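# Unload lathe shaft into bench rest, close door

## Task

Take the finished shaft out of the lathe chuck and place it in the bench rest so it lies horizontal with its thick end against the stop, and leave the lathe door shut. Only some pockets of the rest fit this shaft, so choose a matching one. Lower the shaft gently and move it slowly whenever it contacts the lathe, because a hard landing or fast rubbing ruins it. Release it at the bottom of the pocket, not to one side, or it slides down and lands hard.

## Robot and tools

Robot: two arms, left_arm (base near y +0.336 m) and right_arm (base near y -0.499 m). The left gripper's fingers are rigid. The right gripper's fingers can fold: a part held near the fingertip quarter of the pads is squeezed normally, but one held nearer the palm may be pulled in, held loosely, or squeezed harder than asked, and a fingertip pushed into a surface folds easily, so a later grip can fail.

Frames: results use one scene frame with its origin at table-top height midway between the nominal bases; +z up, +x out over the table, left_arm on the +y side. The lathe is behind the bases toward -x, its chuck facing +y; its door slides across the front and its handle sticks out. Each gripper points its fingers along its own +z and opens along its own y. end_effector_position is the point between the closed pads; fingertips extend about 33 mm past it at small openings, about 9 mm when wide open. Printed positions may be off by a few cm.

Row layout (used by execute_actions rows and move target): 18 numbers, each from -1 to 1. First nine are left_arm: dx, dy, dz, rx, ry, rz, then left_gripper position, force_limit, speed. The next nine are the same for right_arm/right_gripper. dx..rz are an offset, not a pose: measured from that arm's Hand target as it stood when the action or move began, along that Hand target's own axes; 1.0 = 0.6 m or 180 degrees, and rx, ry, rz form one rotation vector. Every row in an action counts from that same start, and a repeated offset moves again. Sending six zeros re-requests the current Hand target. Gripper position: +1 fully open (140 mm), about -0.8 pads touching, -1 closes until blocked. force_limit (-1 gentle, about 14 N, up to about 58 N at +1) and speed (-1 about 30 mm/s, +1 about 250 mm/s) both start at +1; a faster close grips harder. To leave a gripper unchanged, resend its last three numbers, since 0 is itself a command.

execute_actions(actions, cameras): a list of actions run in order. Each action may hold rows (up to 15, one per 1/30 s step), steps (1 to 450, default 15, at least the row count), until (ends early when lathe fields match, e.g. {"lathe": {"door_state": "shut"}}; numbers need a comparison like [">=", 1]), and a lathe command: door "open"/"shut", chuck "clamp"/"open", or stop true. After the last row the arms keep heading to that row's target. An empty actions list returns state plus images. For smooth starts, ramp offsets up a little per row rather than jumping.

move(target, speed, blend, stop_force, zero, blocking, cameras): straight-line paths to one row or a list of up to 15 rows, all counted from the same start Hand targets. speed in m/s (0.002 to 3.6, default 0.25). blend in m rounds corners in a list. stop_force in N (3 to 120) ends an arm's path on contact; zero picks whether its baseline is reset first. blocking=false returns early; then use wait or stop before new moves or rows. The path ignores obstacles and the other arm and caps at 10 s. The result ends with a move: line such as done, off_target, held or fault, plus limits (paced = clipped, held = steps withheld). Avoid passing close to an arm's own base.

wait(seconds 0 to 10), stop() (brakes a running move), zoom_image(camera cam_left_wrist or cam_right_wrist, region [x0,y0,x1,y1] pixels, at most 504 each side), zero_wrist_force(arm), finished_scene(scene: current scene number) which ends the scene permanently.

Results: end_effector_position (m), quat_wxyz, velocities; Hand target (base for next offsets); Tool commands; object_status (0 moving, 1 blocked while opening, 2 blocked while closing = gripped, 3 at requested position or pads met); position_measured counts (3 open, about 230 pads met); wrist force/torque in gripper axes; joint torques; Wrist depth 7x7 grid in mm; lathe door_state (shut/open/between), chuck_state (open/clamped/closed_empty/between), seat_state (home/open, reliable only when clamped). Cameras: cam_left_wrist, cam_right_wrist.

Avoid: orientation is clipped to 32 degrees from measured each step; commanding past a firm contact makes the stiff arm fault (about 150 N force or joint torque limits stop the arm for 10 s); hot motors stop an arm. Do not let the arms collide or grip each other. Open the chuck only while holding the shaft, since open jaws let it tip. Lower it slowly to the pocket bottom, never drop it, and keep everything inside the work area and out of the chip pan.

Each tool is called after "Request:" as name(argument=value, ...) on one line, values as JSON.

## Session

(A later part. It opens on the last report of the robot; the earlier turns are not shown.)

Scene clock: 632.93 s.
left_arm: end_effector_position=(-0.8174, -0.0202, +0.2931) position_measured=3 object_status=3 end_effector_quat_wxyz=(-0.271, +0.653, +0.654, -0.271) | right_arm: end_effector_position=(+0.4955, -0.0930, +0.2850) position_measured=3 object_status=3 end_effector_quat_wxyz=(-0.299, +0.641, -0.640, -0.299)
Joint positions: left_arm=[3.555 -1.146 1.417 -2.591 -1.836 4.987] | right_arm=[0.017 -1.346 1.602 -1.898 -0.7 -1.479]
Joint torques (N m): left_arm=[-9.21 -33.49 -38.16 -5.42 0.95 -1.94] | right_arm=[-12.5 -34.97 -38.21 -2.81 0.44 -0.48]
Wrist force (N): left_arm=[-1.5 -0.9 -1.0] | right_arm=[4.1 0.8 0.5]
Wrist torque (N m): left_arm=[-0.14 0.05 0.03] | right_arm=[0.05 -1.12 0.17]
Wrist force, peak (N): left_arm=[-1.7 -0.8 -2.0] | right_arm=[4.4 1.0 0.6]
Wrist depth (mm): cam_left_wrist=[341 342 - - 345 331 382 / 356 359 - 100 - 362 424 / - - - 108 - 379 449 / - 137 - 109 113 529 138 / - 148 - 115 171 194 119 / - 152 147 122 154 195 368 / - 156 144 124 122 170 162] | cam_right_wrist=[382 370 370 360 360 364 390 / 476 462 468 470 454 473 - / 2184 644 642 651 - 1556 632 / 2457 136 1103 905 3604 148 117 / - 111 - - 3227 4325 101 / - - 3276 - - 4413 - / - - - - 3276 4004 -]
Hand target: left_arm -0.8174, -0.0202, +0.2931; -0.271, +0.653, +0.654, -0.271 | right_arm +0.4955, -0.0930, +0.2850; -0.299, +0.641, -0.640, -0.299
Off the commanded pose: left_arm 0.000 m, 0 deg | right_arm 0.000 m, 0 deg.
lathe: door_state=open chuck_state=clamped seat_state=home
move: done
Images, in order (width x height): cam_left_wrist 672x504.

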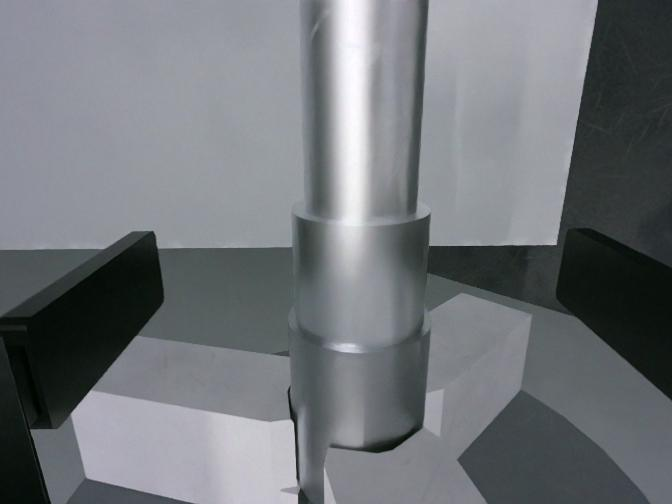

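Request:
execute_actions(actions=[{"rows":[[0,0,0,0,0,0,-1,0.5,-1,0,0,0,0,0,0,1,1,1]],"steps":180}], cameras=["cam_left_wrist"])

Scene clock: 649.37 s.
left_arm: end_effector_position=(-0.8175, -0.0203, +0.2933) position_measured=167 object_status=2 end_effector_quat_wxyz=(-0.271, +0.653, +0.654, -0.271) | right_arm: end_effector_position=(+0.4955, -0.0930, +0.2850) position_measured=3 object_status=3 end_effector_quat_wxyz=(-0.299, +0.641, -0.640, -0.299)
Joint positions: left_arm=[3.555 -1.146 1.417 -2.592 -1.836 4.987] | right_arm=[0.017 -1.346 1.602 -1.898 -0.7 -1.479]
Joint torques (N m): left_arm=[21.2 -35.05 21.16 8.56 0.79 -2.05] | right_arm=[-11.75 -35.38 -37.52 -2.96 0.48 -0.43]
Wrist force (N): left_arm=[-14.3 -56.8 17.5] | right_arm=[4.1 1.0 0.3]
Wrist torque (N m): left_arm=[-0.58 0.98 0.47] | right_arm=[0.08 -1.14 0.17]
Wrist force, peak (N): left_arm=[-14.3 -57.0 17.6] | right_arm=[4.5 0.8 0.5]
Wrist depth (mm): cam_left_wrist=[343 337 - - 340 - 406 / - 358 - 103 - 355 - / 368 - 374 109 375 379 448 / - - - 109 120 - 439 / - 87 98 116 118 86 - / - - - 122 126 - - / - - - 125 123 - -] | cam_right_wrist=[379 368 372 359 362 377 391 / 474 477 467 470 450 474 545 / 2040 634 647 644 655 2120 663 / 2703 136 875 1025 1010 148 117 / - 127 - - 3931 4158 101 / - - - - - 3488 - / - - 4505 - - - -]
Hand target: left_arm -0.8174, -0.0202, +0.2931; -0.271, +0.653, +0.654, -0.271 | right_arm +0.4955, -0.0930, +0.2850; -0.299, +0.641, -0.640, -0.299
Off the commanded pose: left_arm 0.000 m, 0 deg | right_arm 0.000 m, 0 deg.
lathe: door_state=open chuck_state=clamped seat_state=home
Images, in order (width x height): cam_left_wrist 672x504.

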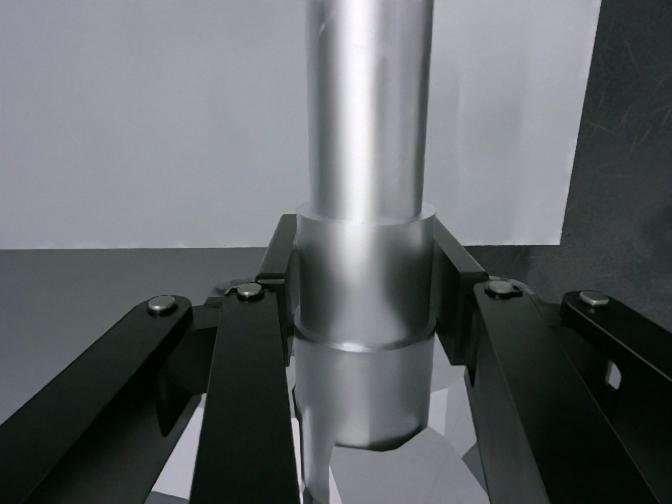

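Request:
move(target=[0,-0.0008,0,0,0,0,-1,0.5,-1,0,0,0,0,0,0,1,1,1], cameras=[], speed=0.01)

Scene clock: 659.17 s.
left_arm: end_effector_position=(-0.8177, -0.0203, +0.2936) position_measured=167 object_status=2 end_effector_quat_wxyz=(-0.271, +0.653, +0.654, -0.271) | right_arm: end_effector_position=(+0.4955, -0.0930, +0.2850) position_measured=3 object_status=3 end_effector_quat_wxyz=(-0.299, +0.641, -0.640, -0.299)
Joint positions: left_arm=[3.555 -1.146 1.416 -2.591 -1.836 4.986] | right_arm=[0.017 -1.346 1.602 -1.898 -0.7 -1.479]
Joint torques (N m): left_arm=[0.68 -21.16 -16.42 8.33 2.28 -2.23] | right_arm=[-11.96 -35.13 -38.12 -2.93 0.58 -0.43]
Wrist force (N): left_arm=[-5.0 -40.5 8.3] | right_arm=[4.2 0.7 0.1]
Wrist torque (N m): left_arm=[-0.50 0.36 0.31] | right_arm=[0.03 -1.15 0.17]
Wrist force, peak (N): left_arm=[-14.5 -57.1 17.7] | right_arm=[4.5 0.8 0.6]
Wrist depth (mm): cam_left_wrist=[- - - - 349 - 405 / - 340 358 103 358 339 417 / - 385 - 109 378 - 427 / - 391 - 109 113 - - / - 87 98 116 117 86 - / - - - 123 127 - - / - - - 125 122 - -] | cam_right_wrist=[382 369 372 360 360 359 390 / 477 481 465 467 449 493 663 / 2021 642 640 649 651 1880 609 / 2703 136 - - - 148 117 / - 111 - - - - 101 / - - - - - 3793 - / - 3931 3089 - - - -]
Hand target: left_arm -0.8177, -0.0202, +0.2934; -0.271, +0.653, +0.654, -0.271 | right_arm +0.4955, -0.0930, +0.2850; -0.299, +0.641, -0.640, -0.299
Off the commanded pose: left_arm 0.000 m, 0 deg | right_arm 0.000 m, 0 deg.
lathe: door_state=open chuck_state=clamped seat_state=home
move: done
No camera images: "cameras" was empty.

Request:
move(target=[0,-0.002,0,0,0,0,-1,0.5,-1,0,0,0,0,0,0,1,1,1], cameras=[], speed=0.01)

Scene clock: 664.70 s.
left_arm: end_effector_position=(-0.8184, -0.0203, +0.2941) position_measured=167 object_status=2 end_effector_quat_wxyz=(-0.271, +0.653, +0.654, -0.271) | right_arm: end_effector_position=(+0.4955, -0.0930, +0.2850) position_measured=3 object_status=3 end_effector_quat_wxyz=(-0.299, +0.641, -0.640, -0.299)
Joint positions: left_arm=[3.554 -1.145 1.412 -2.587 -1.836 4.986] | right_arm=[0.017 -1.346 1.602 -1.898 -0.7 -1.479]
Joint torques (N m): left_arm=[-13.35 -12.74 -34.1 -0.59 2.66 -1.7] | right_arm=[-11.62 -35.64 -37.56 -2.95 0.58 -0.23]
Wrist force (N): left_arm=[9.4 4.7 -33.4] | right_arm=[4.1 0.8 0.5]
Wrist torque (N m): left_arm=[-0.35 -0.91 -0.15] | right_arm=[0.05 -1.14 0.17]
Wrist force, peak (N): left_arm=[-5.1 -39.4 8.2] | right_arm=[4.5 1.0 0.3]
Wrist depth (mm): cam_left_wrist=[337 - - - - - - / 361 - - 102 - - - / - - - 109 370 380 - / - 595 - 109 113 395 461 / - 91 97 115 117 86 - / - - - 123 126 - - / - - - 124 122 - -] | cam_right_wrist=[379 368 368 361 360 376 390 / 478 478 465 467 449 473 464 / 1984 638 647 642 588 2637 645 / 2772 137 3432 4505 1092 148 115 / - 110 - 5148 - - 101 / - - 4080 4004 - - - / - 3227 - - - - -]
Hand target: left_arm -0.8186, -0.0202, +0.2943; -0.271, +0.653, +0.654, -0.271 | right_arm +0.4955, -0.0930, +0.2850; -0.299, +0.641, -0.640, -0.299
Off the commanded pose: left_arm 0.000 m, 0 deg | right_arm 0.000 m, 0 deg.
lathe: door_state=open chuck_state=clamped seat_state=home
move: done
No camera images: "cameras" was empty.

Request:
move(target=[0.0005,0,-0.0015,0,0,0,-1,0.5,-1,0,0,0,0,0,0,1,1,1], cameras=[], speed=0.01)

Scene clock: 670.87 s.
left_arm: end_effector_position=(-0.8180, -0.0200, +0.2947) position_measured=167 object_status=2 end_effector_quat_wxyz=(-0.271, +0.653, +0.654, -0.271) | right_arm: end_effector_position=(+0.4955, -0.0930, +0.2850) position_measured=3 object_status=3 end_effector_quat_wxyz=(-0.299, +0.641, -0.640, -0.299)
Joint positions: left_arm=[3.554 -1.147 1.413 -2.587 -1.836 4.986] | right_arm=[0.017 -1.346 1.602 -1.898 -0.7 -1.479]
Joint torques (N m): left_arm=[-7.82 -72.1 -7.8 0.55 -1.97 -2.02] | right_arm=[-11.87 -34.83 -37.95 -3.13 0.47 -0.35]
Wrist force (N): left_arm=[-19.3 -16.6 26.2] | right_arm=[4.2 0.8 0.3]
Wrist torque (N m): left_arm=[-0.23 1.36 0.10] | right_arm=[0.05 -1.14 0.17]
Wrist force, peak (N): left_arm=[11.0 12.7 -39.5] | right_arm=[4.5 1.2 0.4]
Wrist depth (mm): cam_left_wrist=[- - 340 99 - 350 401 / 364 348 - 102 - 357 419 / - 374 385 109 - - 437 / - - 152 109 113 - 456 / - 87 98 116 117 86 - / - - - 122 126 - - / - - - 124 123 - -] | cam_right_wrist=[380 368 369 359 360 377 392 / 477 454 464 469 453 491 550 / 2079 636 647 659 672 1880 629 / 2772 137 - 912 987 148 115 / - 110 - - - - 101 / - 3488 - - - - - / - - 5544 - 3728 - -]
Hand target: left_arm -0.8179, -0.0199, +0.2949; -0.271, +0.653, +0.654, -0.271 | right_arm +0.4955, -0.0930, +0.2850; -0.299, +0.641, -0.640, -0.299
Off the commanded pose: left_arm 0.000 m, 0 deg | right_arm 0.000 m, 0 deg.
lathe: door_state=open chuck_state=clamped seat_state=home
move: done
No camera images: "cameras" was empty.

Request:
move(target=[-0.0003,-0.0005,0.0006,0,0,0,-1,0.5,-1,0,0,0,0,0,0,1,1,1], cameras=[], speed=0.01)

Scene clock: 678.03 s.
left_arm: end_effector_position=(-0.8183, -0.0201, +0.2949) position_measured=167 object_status=2 end_effector_quat_wxyz=(-0.271, +0.653, +0.654, -0.271) | right_arm: end_effector_position=(+0.4955, -0.0930, +0.2850) position_measured=3 object_status=3 end_effector_quat_wxyz=(-0.299, +0.641, -0.640, -0.299)
Joint positions: left_arm=[3.554 -1.146 1.412 -2.586 -1.836 4.986] | right_arm=[0.017 -1.346 1.602 -1.898 -0.7 -1.479]
Joint torques (N m): left_arm=[8.55 -41.74 -44.29 -3.12 -3.22 -1.57] | right_arm=[-12.02 -34.67 -38.26 -3.09 0.6 -0.26]
Wrist force (N): left_arm=[-5.3 3.0 6.6] | right_arm=[4.2 0.8 0.5]
Wrist torque (N m): left_arm=[-0.21 0.34 -0.10] | right_arm=[0.06 -1.15 0.17]
Wrist force, peak (N): left_arm=[-24.7 -18.7 41.5] | right_arm=[4.5 1.0 0.3]
Wrist depth (mm): cam_left_wrist=[- - 338 99 338 - 406 / 347 - - 103 359 - 399 / - - - 109 372 - 429 / - - - 109 113 - 427 / - 87 98 115 118 86 - / - - - 123 126 - - / - - - 124 123 - -] | cam_right_wrist=[398 368 370 357 361 375 390 / 479 453 466 466 450 493 647 / 1914 - 655 653 614 2162 642 / - 136 987 1001 1001 149 117 / - 118 - - - - 101 / - 4240 - - 2922 3931 - / - - - - - - -]
Hand target: left_arm -0.8184, -0.0201, +0.2949; -0.271, +0.653, +0.654, -0.271 | right_arm +0.4955, -0.0930, +0.2850; -0.299, +0.641, -0.640, -0.299
Off the commanded pose: left_arm 0.000 m, 0 deg | right_arm 0.000 m, 0 deg.
lathe: door_state=open chuck_state=clamped seat_state=home
move: done
No camera images: "cameras" was empty.

Request:
execute_actions(actions=[{"lathe":{"chuck":"open"},"steps":150,"until":{"lathe":{"chuck_state":"open"}}}], cameras=["cam_left_wrist"])

Scene clock: 685.87 s.
left_arm: end_effector_position=(-0.8184, -0.0201, +0.2949) position_measured=167 object_status=2 end_effector_quat_wxyz=(-0.271, +0.653, +0.654, -0.271) | right_arm: end_effector_position=(+0.4955, -0.0930, +0.2850) position_measured=3 object_status=3 end_effector_quat_wxyz=(-0.299, +0.641, -0.640, -0.299)
Joint positions: left_arm=[3.554 -1.146 1.411 -2.586 -1.836 4.986] | right_arm=[0.017 -1.346 1.602 -1.898 -0.7 -1.479]
Joint torques (N m): left_arm=[-4.82 -44.35 -38.29 -5.11 -1.15 1.23] | right_arm=[-11.98 -35.48 -37.7 -3.22 0.53 -0.19]
Wrist force (N): left_arm=[-0.8 2.3 2.1] | right_arm=[4.4 1.0 0.3]
Wrist torque (N m): left_arm=[-0.15 0.05 0.00] | right_arm=[0.07 -1.20 0.17]
Wrist force, peak (N): left_arm=[-4.8 3.3 5.1] | right_arm=[4.5 0.9 0.3]
Wrist depth (mm): cam_left_wrist=[- - - 100 342 346 406 / 356 356 357 104 359 361 397 / - 372 - 109 - - - / - - - 109 113 - 422 / - 87 98 115 117 86 - / - - - 123 126 - - / - - - 125 122 - -] | cam_right_wrist=[382 368 371 356 360 377 390 / 481 481 464 468 449 472 - / 1984 592 647 625 604 2040 657 / 2737 137 5690 1010 3545 148 117 / - 118 - - - - 102 / - 4240 5274 3665 - - - / - - - - - - -]
Hand target: left_arm -0.8184, -0.0201, +0.2949; -0.271, +0.653, +0.654, -0.271 | right_arm +0.4955, -0.0930, +0.2850; -0.299, +0.641, -0.640, -0.299
Tool commands: left_gripper/position=-1.0 left_gripper/force_limit=+0.5 left_gripper/speed=-1.0 right_gripper/position=+1.0 right_gripper/force_limit=+1.0 right_gripper/speed=+1.0
Off the commanded pose: left_arm 0.000 m, 0 deg | right_arm 0.000 m, 0 deg.
lathe: door_state=open chuck_state=open seat_state=home
Images, in order (width x height): cam_left_wrist 672x504.

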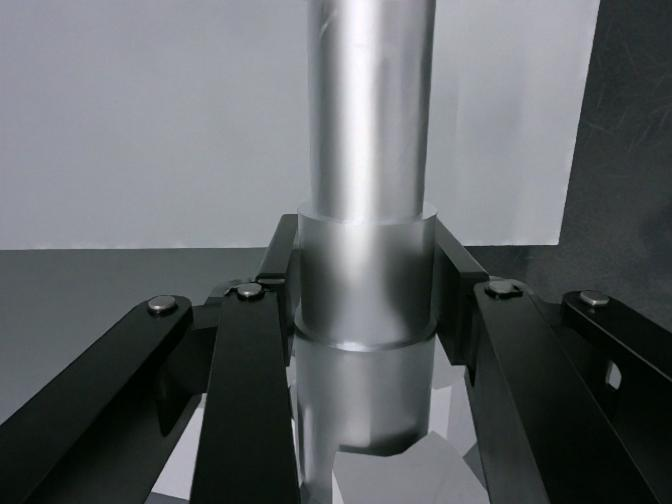

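Request:
move(target=[0.13,0,0,0,0,0,-1,0.5,-1,0,0,0,0,0,0,1,1,1], cameras=["cam_left_wrist"], speed=0.02)

Scene clock: 697.17 s.
left_arm: end_effector_position=(-0.8185, +0.0577, +0.2949) position_measured=167 object_status=2 end_effector_quat_wxyz=(-0.271, +0.653, +0.654, -0.271) | right_arm: end_effector_position=(+0.4955, -0.0930, +0.2850) position_measured=3 object_status=3 end_effector_quat_wxyz=(-0.299, +0.641, -0.640, -0.299)
Joint positions: left_arm=[3.432 -1.234 1.54 -2.647 -1.752 4.895] | right_arm=[0.017 -1.346 1.602 -1.898 -0.7 -1.479]
Joint torques (N m): left_arm=[-8.94 -59.67 -14.97 -6.41 0.86 -1.96] | right_arm=[-11.94 -34.59 -37.75 -3.26 0.69 -0.11]
Wrist force (N): left_arm=[-1.6 1.9 2.3] | right_arm=[4.1 0.9 0.4]
Wrist torque (N m): left_arm=[-0.23 0.10 0.05] | right_arm=[0.07 -1.13 0.17]
Wrist force, peak (N): left_arm=[-2.2 2.6 2.5] | right_arm=[4.5 0.8 0.6]
Wrist depth (mm): cam_left_wrist=[- 343 - 101 110 - 408 / 359 350 - - 356 367 417 / 376 373 - 110 379 - 448 / - - - 110 116 - - / - 87 98 116 117 86 - / - - - 119 126 - - / - - - 129 131 - -] | cam_right_wrist=[379 370 368 359 361 375 391 / 472 464 468 464 450 489 620 / 1689 644 653 653 638 2021 653 / 2737 137 879 4080 4080 148 111 / - 127 - - - - 101 / - - - - 4325 - - / - - 3728 - - 4004 -]
Hand target: left_arm -0.8185, +0.0579, +0.2949; -0.271, +0.653, +0.654, -0.271 | right_arm +0.4955, -0.0930, +0.2850; -0.299, +0.641, -0.640, -0.299
Off the commanded pose: left_arm 0.000 m, 0 deg | right_arm 0.000 m, 0 deg.
lathe: door_state=open chuck_state=open seat_state=open
move: done
Images, in order (width x height): cam_left_wrist 672x504.

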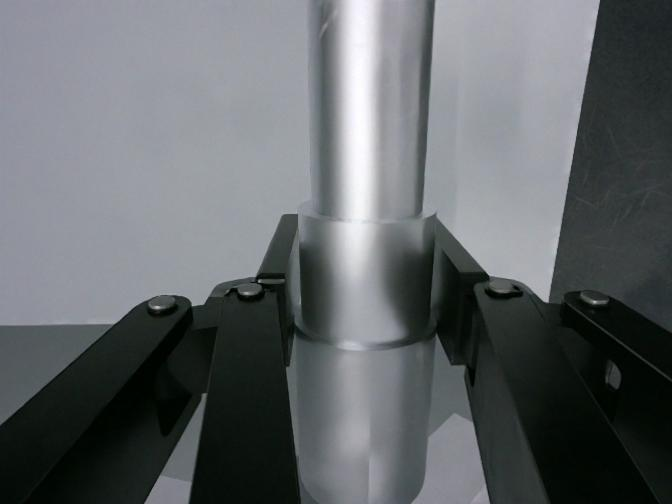

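Request:
zoom_image(camera="cam_left_wrist", region=[230, 190, 510, 400])

Request:
zoom_image(camera="cam_left_wrist", region=[260, 300, 460, 504])

Scaled by 1.800.

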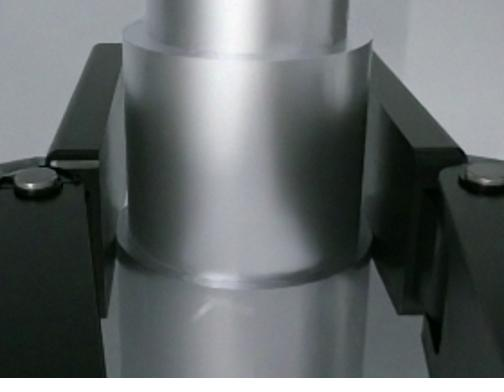

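Scaled by 2.471.

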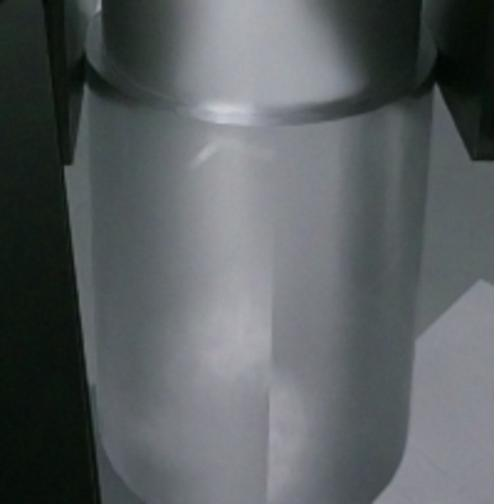

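Request:
move(target=[[0.12,-0.008,-0.4755,0,0,0,-1,0.5,-1,0,0,0,0,0,0,1,1,1],[0.47,0.228,-0.711,-0.25,0,0,-1,0.5,-1,0,0,0,0,0,0,1,1,1],[0.937,0.369,-0.8525,-0.25,0,0,-1,0.5,-1,0,0,0,0,0,0,1,1,1]], blend=[0.04,0.04,0], speed=0.2, cameras=["cam_left_wrist"])

Scene clock: 795.67 s.
left_arm: end_effector_position=(-0.3008, +0.6206, +0.4998) position_measured=167 object_status=2 end_effector_quat_wxyz=(-0.001, +0.707, +0.708, +0.000) | right_arm: end_effector_position=(+0.4955, -0.0930, +0.2850) position_measured=3 object_status=3 end_effector_quat_wxyz=(-0.299, +0.641, -0.640, -0.299)
Joint positions: left_arm=[1.924 -1.746 1.12 -0.946 -1.57 3.461] | right_arm=[0.017 -1.346 1.602 -1.898 -0.7 -1.479]
Joint torques (N m): left_arm=[-9.32 -2.43 -36.64 -3.38 1.55 -1.82] | right_arm=[-11.46 -35.35 -37.2 -3.91 0.79 0.37]
Wrist force (N): left_arm=[-2.0 -0.5 2.1] | right_arm=[4.2 0.8 0.5]
Wrist torque (N m): left_arm=[-0.27 0.23 0.12] | right_arm=[0.04 -1.15 0.17]
Wrist force, peak (N): left_arm=[-2.1 2.2 4.3] | right_arm=[4.5 0.9 0.5]
Wrist depth (mm): cam_left_wrist=[- - - 101 1190 1178 929 / - - - - 1226 1252 1246 / 172 - - 110 1286 1307 1641 / 352 503 - 110 116 1391 1460 / - 87 98 116 118 86 - / - - - 119 125 - - / - - - 129 129 - -] | cam_right_wrist=[381 369 370 357 359 375 390 / 475 459 465 467 450 496 743 / 2059 644 630 611 653 2002 665 / 2737 136 - - - 148 117 / - 111 - - 4805 3861 101 / - - - - - - - / - - 3861 2845 - 3432 -]
Hand target: left_arm -0.3008, +0.6207, +0.4998; -0.001, +0.707, +0.708, +0.000 | right_arm +0.4955, -0.0930, +0.2850; -0.299, +0.641, -0.640, -0.299
Off the commanded pose: left_arm 0.000 m, 0 deg | right_arm 0.000 m, 0 deg.
lathe: door_state=open chuck_state=open seat_state=open
move: done
Images, in order (width x height): cam_left_wrist 672x504.

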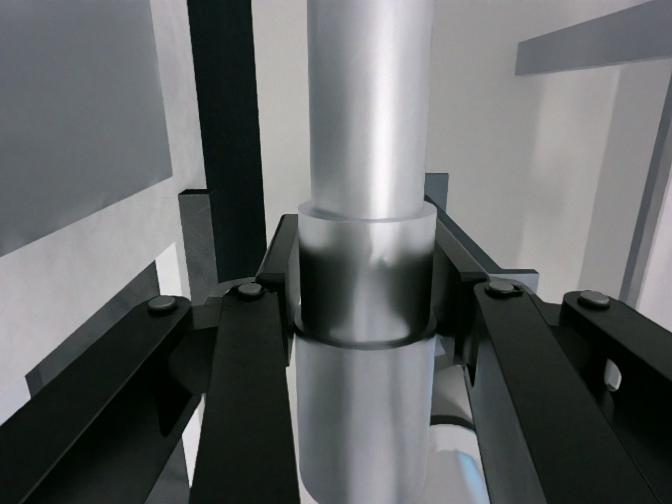

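Request:
move(target=[[0.283,0.5,0,0,0,0,-1,0.5,-1,0,0,0,0,0,0,1,1,1],[-0.033,0.967,0.083,0,0,0,-1,0.5,-1,0,0,0,0,0,0,1,1,1]], blend=[0.06,0], speed=0.25)

Scene clock: 812.33 s.
left_arm: end_effector_position=(+0.2793, +0.6017, +0.4494) position_measured=167 object_status=2 end_effector_quat_wxyz=(-0.001, +0.707, +0.708, +0.000) | right_arm: end_effector_position=(+0.4955, -0.0930, +0.2850) position_measured=3 object_status=3 end_effector_quat_wxyz=(-0.299, +0.641, -0.640, -0.299)
Joint positions: left_arm=[0.377 -1.657 1.195 -1.108 -1.57 1.914] | right_arm=[0.017 -1.346 1.602 -1.898 -0.7 -1.479]
Joint torques (N m): left_arm=[-8.08 -11.49 -38.62 -5.23 1.36 -1.89] | right_arm=[-11.71 -35.06 -36.76 -3.84 0.8 0.55]
Wrist force (N): left_arm=[-1.9 -0.8 2.3] | right_arm=[4.2 1.0 0.6]
Wrist torque (N m): left_arm=[-0.32 0.22 0.11] | right_arm=[0.09 -1.14 0.17]
Wrist force, peak (N): left_arm=[-4.0 1.3 2.5] | right_arm=[4.4 0.8 0.7]
Wrist depth (mm): cam_left_wrist=[1138 1166 1128 101 510 - - / 1144 1202 1214 - - 562 - / 1202 1272 1266 110 578 568 564 / - 971 136 110 117 604 575 / - 91 98 116 117 86 - / - - - 119 125 - - / - - - 129 129 - -] | cam_right_wrist=[380 368 371 358 360 374 394 / 454 455 466 466 451 468 535 / 1984 691 645 653 655 2184 629 / 2457 137 1015 - 816 149 115 / - 112 5406 2772 - - 101 / - - 3861 - 3728 - - / - - - - 718 - -]
Hand target: left_arm +0.2794, +0.6016, +0.4494; -0.001, +0.707, +0.708, +0.000 | right_arm +0.4955, -0.0930, +0.2850; -0.299, +0.641, -0.640, -0.299
Off the commanded pose: left_arm 0.000 m, 0 deg | right_arm 0.000 m, 0 deg.
lathe: door_state=open chuck_state=open seat_state=open
move: done

Request:
execute_actions(actions=[{"lathe":{"door":"shut"},"steps":1}])

Request:
move(target=[-0.822,0.16,0.416,0,0,-0.0472,-1,0.5,-1,0.209,0.213,0.088,0,0,0,1,1,1], speed=0.2, cameras=["cam_left_wrist","cam_right_wrist"])

Scene clock: 849.90 s.
left_arm: end_effector_position=(+0.2794, +0.6016, +0.4494) position_measured=167 object_status=2 end_effector_quat_wxyz=(-0.001, +0.707, +0.708, +0.000) | right_arm: end_effector_position=(+0.4955, -0.0930, +0.2850) position_measured=3 object_status=3 end_effector_quat_wxyz=(-0.299, +0.641, -0.640, -0.299)
Joint positions: left_arm=[0.376 -1.656 1.195 -1.109 -1.57 1.913] | right_arm=[0.017 -1.346 1.602 -1.898 -0.7 -1.479]
Joint torques (N m): left_arm=[-8.99 -10.21 -37.6 -5.01 1.57 -1.68] | right_arm=[-11.67 -34.86 -37.09 -3.85 0.96 0.79]
Wrist force (N): left_arm=[-2.1 -0.7 2.2] | right_arm=[4.2 1.0 0.6]
Wrist torque (N m): left_arm=[-0.32 0.25 0.10] | right_arm=[0.08 -1.15 0.17]
Wrist force, peak (N): left_arm=[-2.2 -0.5 2.6] | right_arm=[4.6 1.0 0.6]
Wrist depth (mm): cam_left_wrist=[1138 1155 1149 101 513 - 525 / 1184 1202 1220 - - - - / 1239 1259 1272 110 - 569 556 / 1144 1469 136 110 114 - 602 / 451 91 98 116 117 86 - / - - - 119 125 - - / - - - 129 129 - -] | cam_right_wrist=[380 368 370 360 362 377 391 / 485 483 467 468 447 487 655 / 2141 601 651 645 618 1984 644 / - 137 957 987 5148 148 115 / - 111 - - - - 101 / - 3604 - - - 4325 - / - - - 3665 728 3931 -]
Hand target: left_arm +0.2794, +0.6016, +0.4494; -0.001, +0.707, +0.708, +0.000 | right_arm +0.4955, -0.0930, +0.2850; -0.299, +0.641, -0.640, -0.299
Tool commands: left_gripper/position=-1.0 left_gripper/force_limit=+0.5 left_gripper/speed=-1.0 right_gripper/position=+1.0 right_gripper/force_limit=+1.0 right_gripper/speed=+1.0
Off the commanded pose: left_arm 0.000 m, 0 deg | right_arm 0.000 m, 0 deg.
lathe: door_state=between chuck_state=open seat_state=open

Scene clock: 853.40 s.
left_arm: end_effector_position=(+0.3757, +0.1088, +0.1995) position_measured=167 object_status=2 end_effector_quat_wxyz=(-0.001, +0.652, +0.758, +0.000) | right_arm: end_effector_position=(+0.3680, -0.1332, +0.1548) position_measured=3 object_status=3 end_effector_quat_wxyz=(-0.299, +0.641, -0.640, -0.299)
Joint positions: left_arm=[-0.715 -1.584 1.781 -1.767 -1.571 0.674] | right_arm=[-0.057 -1.527 2.157 -2.184 -0.698 -1.594]
Joint torques (N m): left_arm=[-9.84 -15.88 -40.72 -5.26 1.31 -1.98] | right_arm=[-12.93 -27.38 -10.06 -4.25 3.84 -1.72]
Wrist force (N): left_arm=[-2.3 -0.3 2.0] | right_arm=[3.7 0.6 0.8]
Wrist torque (N m): left_arm=[-0.23 0.25 0.13] | right_arm=[-0.03 -1.10 0.15]
Wrist force, peak (N): left_arm=[-4.4 -0.3 3.3] | right_arm=[4.4 1.2 0.6]
Wrist depth (mm): cam_left_wrist=[948 291 291 101 109 286 287 / 987 310 304 - 301 298 300 / 1030 328 320 110 314 316 317 / 1082 336 136 110 115 336 336 / 1155 87 98 116 118 86 346 / - - - 119 125 - - / - - - 129 129 - -] | cam_right_wrist=[232 232 235 235 235 238 238 / 289 292 293 296 298 299 1060 / 362 352 371 341 402 638 596 / 526 136 504 597 613 148 124 / - 111 3545 841 - 630 101 / - - - 294 - 604 580 / - - - - 320 596 -]
Hand target: left_arm +0.3758, +0.1087, +0.1994; -0.001, +0.652, +0.758, +0.000 | right_arm +0.3679, -0.1332, +0.1548; -0.299, +0.641, -0.640, -0.299
Off the commanded pose: left_arm 0.000 m, 0 deg | right_arm 0.000 m, 0 deg.
lathe: door_state=shut chuck_state=open seat_state=open
move: done

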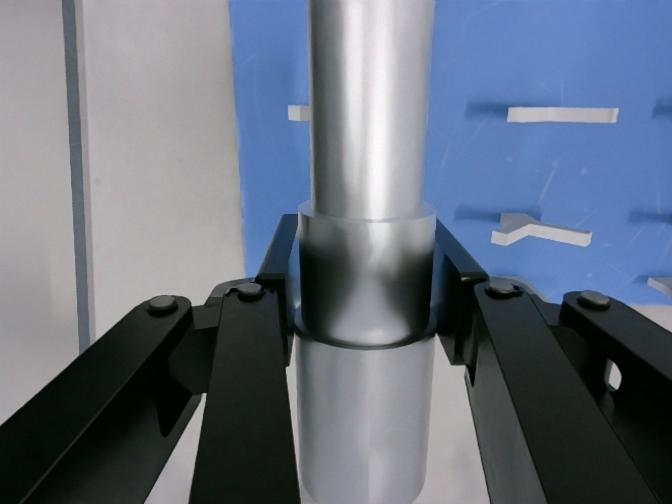

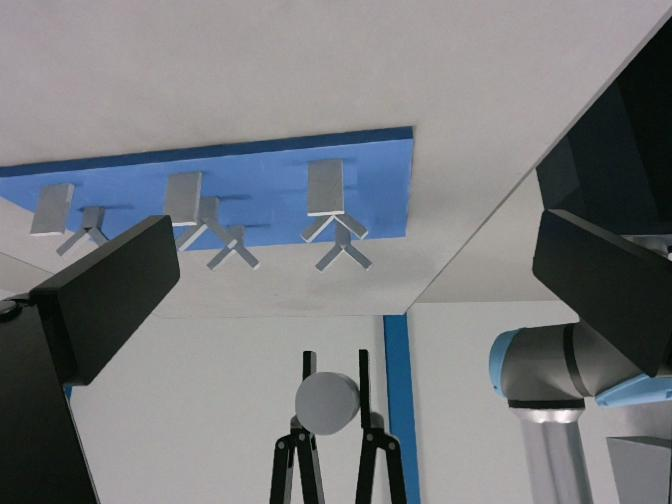

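Request:
zoom_image(camera="cam_right_wrist", region=[280, 140, 400, 290])

Request:
zoom_image(camera="cam_right_wrist", region=[260, 330, 400, 480])

Request:
zoom_image(camera="cam_left_wrist", region=[230, 60, 330, 200])

Request:
zoom_image(camera="cam_left_wrist", region=[440, 60, 640, 270])

Scaled by 3.360.

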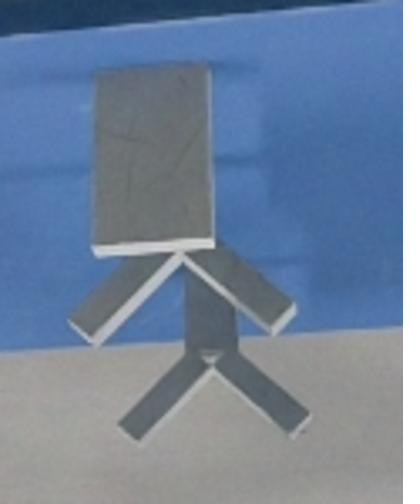

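Scaled by 3.360.

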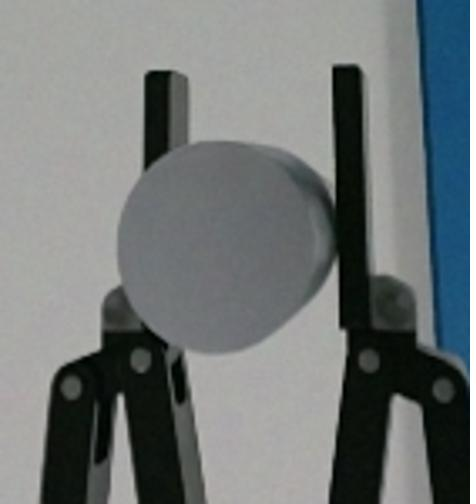

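Scaled by 3.600.

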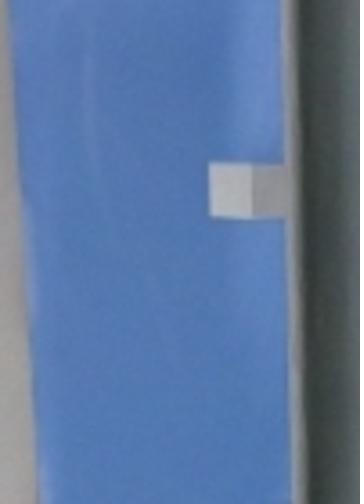

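Scaled by 2.400.

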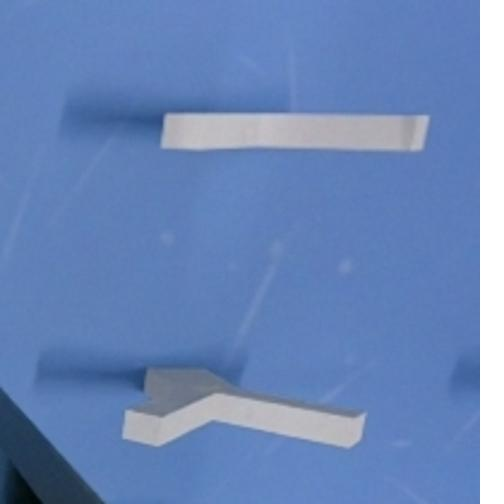

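Request:
move(target=[-0.0067,0,0.188,0,0,0,-1,0.5,-1,0,0,0,0,0,0,1,1,1], speed=0.08, stop_force=8, cameras=["cam_left_wrist","cam_right_wrist"])

Request:
zoom_image(camera="cam_right_wrist", region=[260, 120, 400, 300])

Request:
zoom_image(camera="cam_left_wrist", region=[220, 0, 560, 400])

Scene clock: 939.50 s.
left_arm: end_effector_position=(+0.3762, +0.1048, +0.0866) position_measured=167 object_status=2 end_effector_quat_wxyz=(-0.001, +0.652, +0.758, +0.000) | right_arm: end_effector_position=(+0.3679, -0.1332, +0.1548) position_measured=3 object_status=3 end_effector_quat_wxyz=(-0.299, +0.641, -0.640, -0.299)
Joint positions: left_arm=[-0.72 -1.483 1.983 -2.07 -1.571 0.668] | right_arm=[-0.057 -1.528 2.157 -2.184 -0.698 -1.594]
Joint torques (N m): left_arm=[-10.13 -18.2 -11.58 -5.08 1.4 -1.94] | right_arm=[-12.01 -23.93 -9.83 -4.2 3.72 -1.21]
Wrist force (N): left_arm=[-2.2 -0.3 1.7] | right_arm=[3.8 0.8 0.7]
Wrist torque (N m): left_arm=[-0.26 0.26 0.14] | right_arm=[0.02 -1.12 0.15]
Wrist force, peak (N): left_arm=[-2.7 -0.4 2.5] | right_arm=[4.2 0.9 0.6]
Wrist depth (mm): cam_left_wrist=[196 195 185 101 183 186 186 / 205 204 194 - 193 193 189 / - 219 205 110 203 206 206 / 226 227 214 110 120 219 214 / - 91 97 116 117 86 189 / - - - 119 125 - - / - - - 129 130 - -] | cam_right_wrist=[232 233 234 235 236 238 238 / 290 291 294 297 313 299 1030 / 365 356 370 340 402 399 680 / 534 136 510 370 682 149 117 / - 118 1040 367 - 655 101 / - 3276 - 335 - 614 578 / - - - 308 - 606 -]
Hand target: left_arm +0.3762, +0.1048, +0.0866; -0.001, +0.652, +0.758, +0.000 | right_arm +0.3679, -0.1332, +0.1548; -0.299, +0.641, -0.640, -0.299
Off the commanded pose: left_arm 0.000 m, 0 deg | right_arm 0.000 m, 0 deg.
lathe: door_state=shut chuck_state=open seat_state=open
move: done

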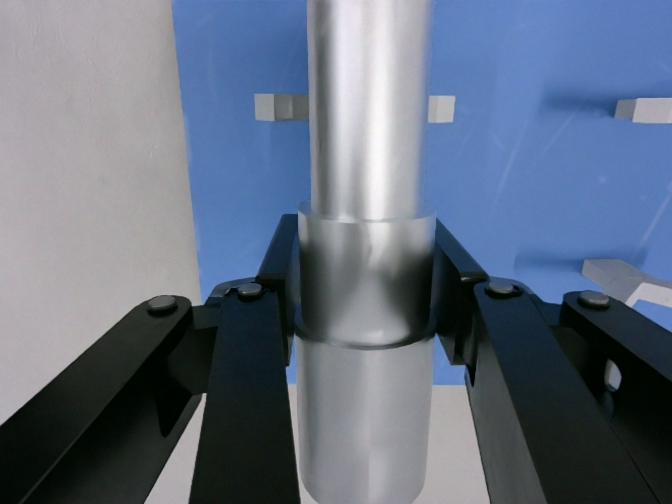

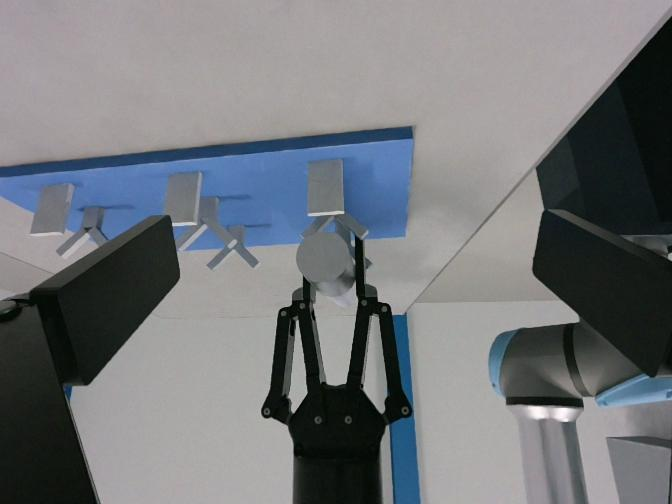

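Scaled by 2.800.

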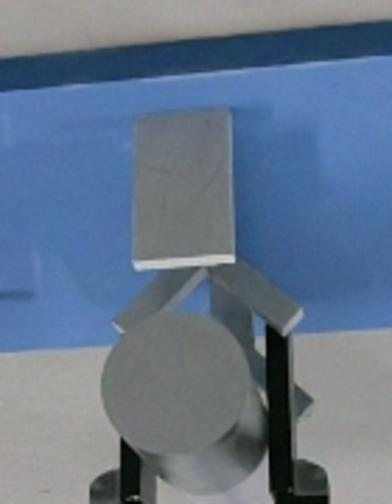

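Scaled by 1.260.

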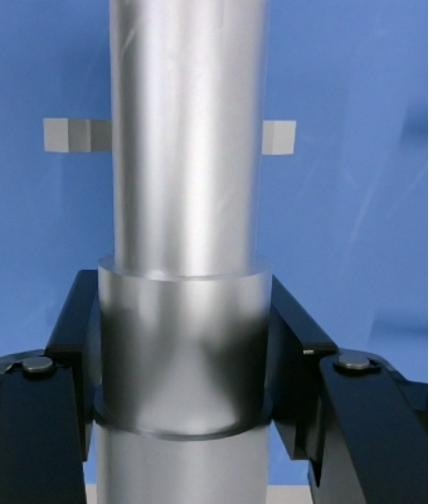

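Request:
move(target=[[0,-0.005,0,0,0,0,-1,0.5,-1,0,0,0,0,0,0,1,1,1],[0,-0.005,0.0183,0,0,0,-1,0.5,-1,0,0,0,0,0,0,1,1,1]], speed=0.03, stop_force=5, cameras=["cam_left_wrist","cam_right_wrist"])

Request:
zoom_image(camera="cam_right_wrist", region=[280, 140, 400, 290])

Request:
zoom_image(camera="cam_left_wrist", region=[220, 50, 490, 250])

Scene clock: 981.93 s.
left_arm: end_effector_position=(+0.3733, +0.1043, +0.0756) position_measured=167 object_status=2 end_effector_quat_wxyz=(-0.001, +0.652, +0.758, +0.000) | right_arm: end_effector_position=(+0.3679, -0.1332, +0.1548) position_measured=3 object_status=3 end_effector_quat_wxyz=(-0.299, +0.641, -0.640, -0.299)
Joint positions: left_arm=[-0.725 -1.475 2.006 -2.101 -1.571 0.663] | right_arm=[-0.057 -1.528 2.157 -2.184 -0.698 -1.594]
Joint torques (N m): left_arm=[-9.2 -18.07 -10.64 -5.17 -0.29 -1.75] | right_arm=[-12.82 -26.87 -10.38 -3.63 3.56 1.36]
Wrist force (N): left_arm=[-2.3 -0.3 1.8] | right_arm=[3.7 0.8 0.8]
Wrist torque (N m): left_arm=[-0.24 0.28 0.12] | right_arm=[0.03 -1.10 0.16]
Wrist force, peak (N): left_arm=[-2.4 -0.6 2.4] | right_arm=[4.1 0.9 1.0]
Wrist depth (mm): cam_left_wrist=[186 184 175 101 173 175 176 / - 196 184 - 130 186 184 / - 207 194 110 193 195 197 / 214 213 200 110 120 205 203 / - 87 98 116 117 86 - / - - - 119 125 - - / - - - 129 129 - -] | cam_right_wrist=[232 233 234 236 236 237 238 / 289 292 294 295 298 297 1050 / 366 352 371 340 400 400 625 / 534 136 505 364 560 140 117 / - 118 - 372 865 667 101 / - 3089 - 336 4240 609 - / - - - 300 3180 596 -]
Hand target: left_arm +0.3733, +0.1043, +0.0756; -0.001, +0.652, +0.758, +0.000 | right_arm +0.3679, -0.1332, +0.1548; -0.299, +0.641, -0.640, -0.299
Off the commanded pose: left_arm 0.000 m, 0 deg | right_arm 0.000 m, 0 deg.
lathe: door_state=shut chuck_state=open seat_state=open
move: done

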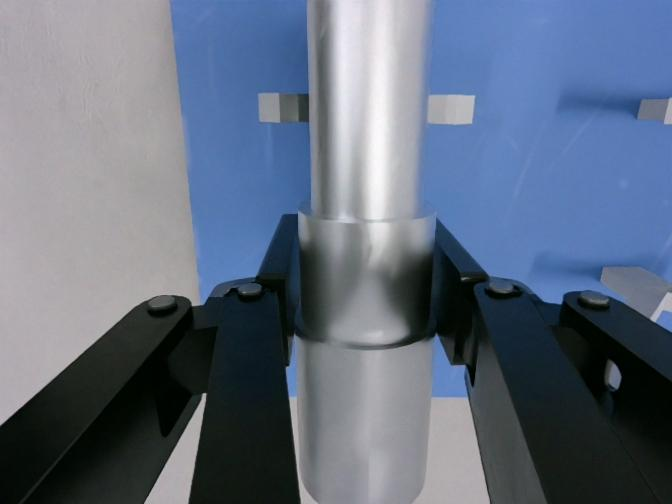

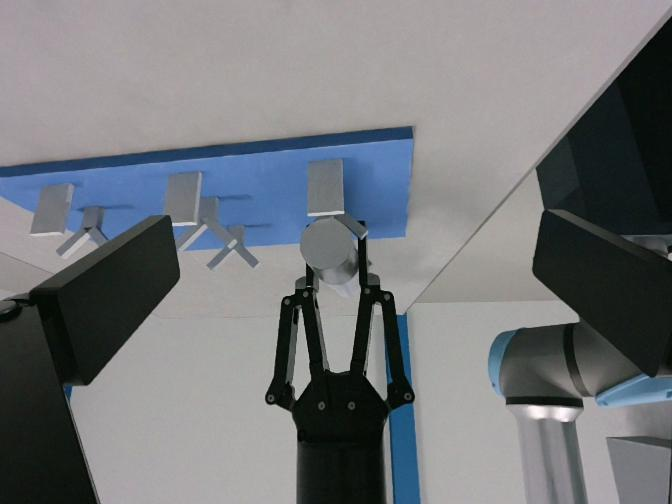

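Scaled by 3.360.

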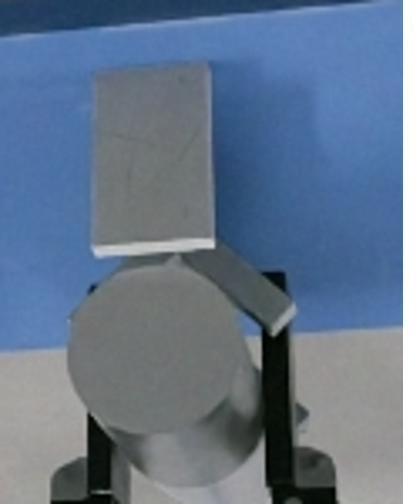

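Scaled by 1.867.

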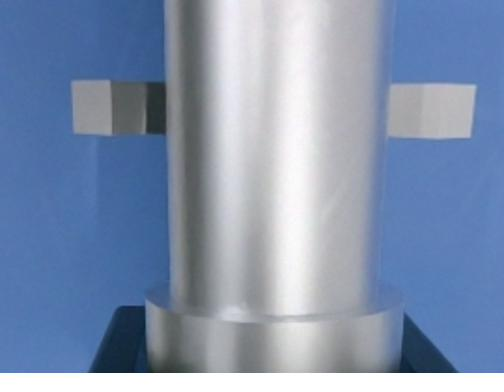

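Request:
move(target=[[0,-0.0008,0.006,0,0,0.005,-1,0.5,-1,0,0,0,0,0,0,1,1,1],[0,-0.0008,0.0235,0,0,0.005,-1,0.5,-1,0,0,0,0,0,0,1,1,1]], speed=0.005, stop_force=4, cameras=["cam_left_wrist","cam_right_wrist"])

Request:
zoom_image(camera="cam_right_wrist", region=[280, 140, 400, 290])

Request:
zoom_image(camera="cam_left_wrist", region=[220, 50, 490, 250])

Scene clock: 1011.67 s.
left_arm: end_effector_position=(+0.3728, +0.1043, +0.0642) position_measured=167 object_status=2 end_effector_quat_wxyz=(-0.001, +0.658, +0.753, +0.000) | right_arm: end_effector_position=(+0.3679, -0.1332, +0.1548) position_measured=3 object_status=3 end_effector_quat_wxyz=(-0.299, +0.641, -0.640, -0.299)
Joint positions: left_arm=[-0.726 -1.46 2.024 -2.133 -1.571 0.678] | right_arm=[-0.057 -1.528 2.157 -2.184 -0.698 -1.594]
Joint torques (N m): left_arm=[-9.27 -43.82 -34.41 -0.21 -0.06 1.87] | right_arm=[-12.35 -26.71 -10.68 -3.15 3.69 1.41]
Wrist force (N): left_arm=[-5.5 3.4 -0.1] | right_arm=[3.7 0.9 0.8]
Wrist torque (N m): left_arm=[-0.32 0.43 -0.09] | right_arm=[0.04 -1.09 0.16]
Wrist force, peak (N): left_arm=[-4.3 4.2 -9.1] | right_arm=[4.0 1.1 0.9]
Wrist depth (mm): cam_left_wrist=[175 172 167 100 107 168 166 / 184 185 172 104 120 175 174 / 194 194 183 109 181 183 184 / 205 205 189 110 119 194 195 / 213 87 98 115 117 86 - / - - - 122 126 - - / - - - 129 131 - -] | cam_right_wrist=[232 233 234 235 236 237 238 / 291 292 294 295 297 299 1055 / 363 354 369 341 401 400 928 / 485 136 509 372 611 149 124 / - 111 - 365 3227 651 101 / - - 3134 335 6360 606 - / - 4805 3379 303 - 574 -]
Hand target: left_arm +0.3728, +0.1043, +0.0643; -0.001, +0.658, +0.753, +0.000 (not the last commanded pose) | right_arm +0.3679, -0.1332, +0.1548; -0.299, +0.641, -0.640, -0.299
Off the commanded pose: left_arm 0.003 m, 0 deg | right_arm 0.000 m, 0 deg.
lathe: door_state=shut chuck_state=open seat_state=open
move: contact (left_arm); path passed 1 of 2 targets

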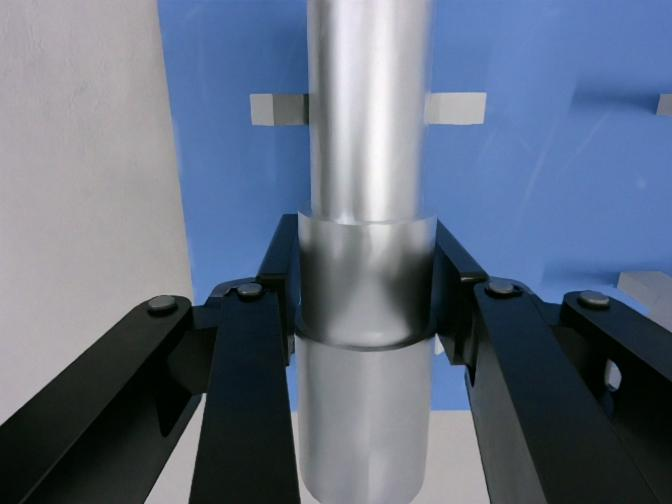

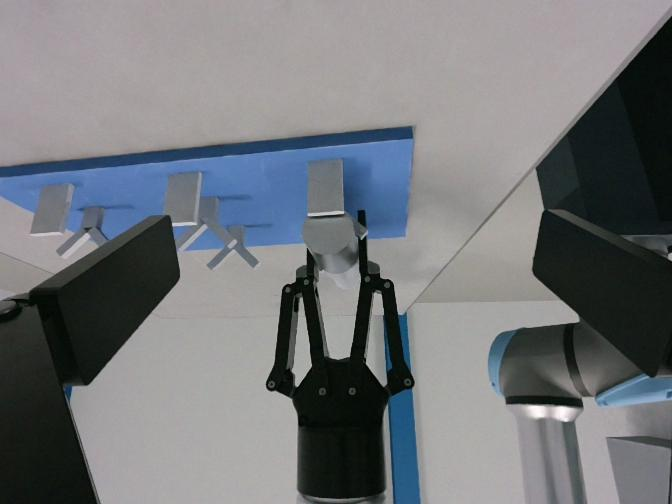

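Scaled by 3.360.

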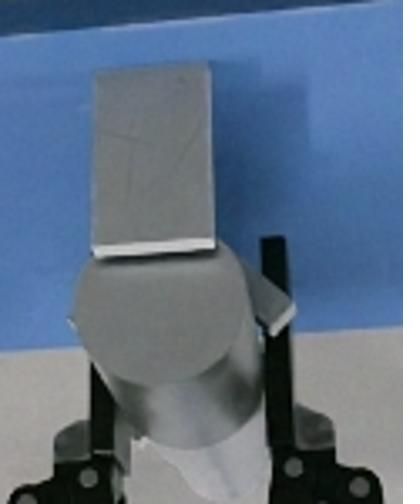

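Scaled by 1.867.

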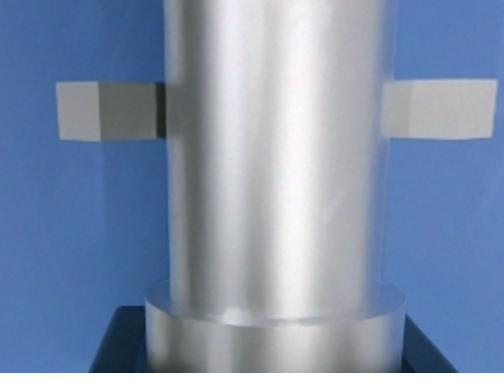

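Request:
move(target=[0,0,0.004,0,0,0,-1,0.5,-1,0,0,0,0,0,0,1,1,1], speed=0.004, stop_force=12, cameras=[])

Scene clock: 1038.30 s.
left_arm: end_effector_position=(+0.3729, +0.1041, +0.0639) position_measured=167 object_status=2 end_effector_quat_wxyz=(+0.000, +0.658, +0.753, +0.000) | right_arm: end_effector_position=(+0.3679, -0.1332, +0.1548) position_measured=3 object_status=3 end_effector_quat_wxyz=(-0.299, +0.641, -0.640, -0.299)
Joint positions: left_arm=[-0.726 -1.46 2.024 -2.135 -1.571 0.678] | right_arm=[-0.057 -1.528 2.157 -2.184 -0.698 -1.594]
Joint torques (N m): left_arm=[-8.31 -35.83 -28.78 0.5 -0.6 2.12] | right_arm=[-11.85 -26.48 -10.85 -2.73 3.65 1.3]
Wrist force (N): left_arm=[-0.4 4.8 -11.8] | right_arm=[3.8 0.7 0.9]
Wrist torque (N m): left_arm=[-0.15 0.04 -0.19] | right_arm=[-0.01 -1.11 0.15]
Wrist force, peak (N): left_arm=[0.3 4.9 -21.1] | right_arm=[4.3 1.0 0.5]
Wrist depth (mm): cam_left_wrist=[175 178 165 99 - 166 166 / 184 183 119 104 118 174 174 / - 196 182 109 182 184 184 / 207 205 191 109 119 194 194 / 214 92 98 115 117 86 - / - - - 119 126 - - / - - - 129 131 - -] | cam_right_wrist=[232 233 235 236 236 237 238 / 292 291 293 297 298 299 661 / 365 351 369 341 401 404 924 / 483 137 509 370 553 148 124 / - 110 905 360 4505 651 101 / - - - 336 - 606 578 / - - - 302 2605 586 -]
Hand target: left_arm +0.3729, +0.1041, +0.0639; +0.000, +0.658, +0.753, +0.000 (not the last commanded pose) | right_arm +0.3679, -0.1332, +0.1548; -0.299, +0.641, -0.640, -0.299
Off the commanded pose: left_arm 0.002 m, 0 deg | right_arm 0.000 m, 0 deg.
lathe: door_state=shut chuck_state=open seat_state=open
move: contact (left_arm)
No camera images: "cameras" was empty.

Request:
move(target=[0,0.0008,0,0,0,0,-1,0.5,-1,0,0,0,0,0,0,1,1,1], speed=0.004, cameras=["cam_right_wrist"])

Request:
zoom_image(camera="cam_right_wrist", region=[280, 140, 400, 290])

Scene clock: 1057.90 s.
left_arm: end_effector_position=(+0.3733, +0.1042, +0.0639) position_measured=167 object_status=2 end_effector_quat_wxyz=(+0.000, +0.658, +0.753, +0.000) | right_arm: end_effector_position=(+0.3679, -0.1332, +0.1548) position_measured=3 object_status=3 end_effector_quat_wxyz=(-0.299, +0.641, -0.640, -0.299)
Joint positions: left_arm=[-0.725 -1.459 2.023 -2.135 -1.571 0.679] | right_arm=[-0.057 -1.528 2.157 -2.184 -0.698 -1.594]
Joint torques (N m): left_arm=[12.63 -11.77 -35.31 -2.48 1.45 2.14] | right_arm=[-12.34 -26.15 -11.37 -2.42 3.46 1.38]
Wrist force (N): left_arm=[1.6 -13.5 -13.9] | right_arm=[3.8 1.0 0.8]
Wrist torque (N m): left_arm=[-0.25 -0.11 -0.02] | right_arm=[0.05 -1.12 0.15]
Wrist force, peak (N): left_arm=[1.6 -13.5 -13.9] | right_arm=[4.1 0.9 0.8]
Wrist depth (mm): cam_left_wrist=[- 174 166 - 162 168 166 / - 177 171 103 119 172 175 / 194 196 182 109 180 183 183 / 205 204 190 109 116 193 194 / 213 92 98 115 117 86 - / - - - 122 126 - - / - - - 129 131 - -] | cam_right_wrist=[232 233 234 235 237 237 238 / 291 293 294 296 298 299 1076 / 363 355 370 341 400 403 1150 / 529 135 470 370 586 139 124 / - 136 5406 372 2574 655 101 / - 3861 4080 336 - 613 - / - - - 302 - 574 -]
Hand target: left_arm +0.3734, +0.1042, +0.0639; +0.000, +0.658, +0.753, +0.000 | right_arm +0.3679, -0.1332, +0.1548; -0.299, +0.641, -0.640, -0.299
Off the commanded pose: left_arm 0.000 m, 0 deg | right_arm 0.000 m, 0 deg.
lathe: door_state=shut chuck_state=open seat_state=open
move: done
Images, in order (width x height): cam_right_wrist 672x504.

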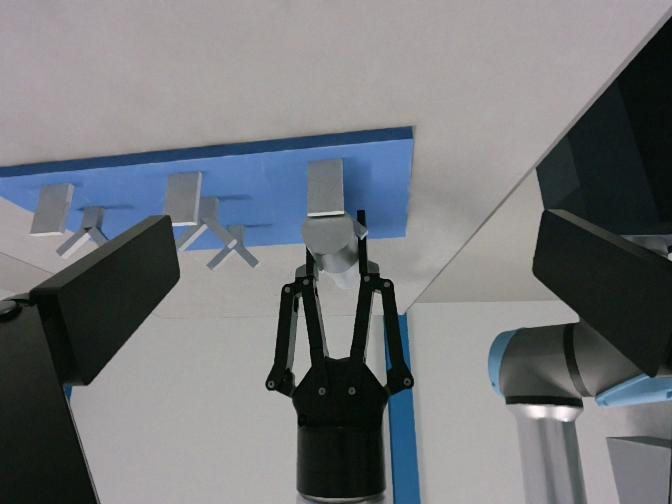

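Scaled by 3.360.

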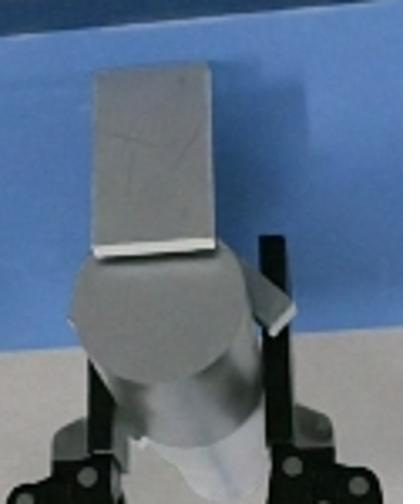

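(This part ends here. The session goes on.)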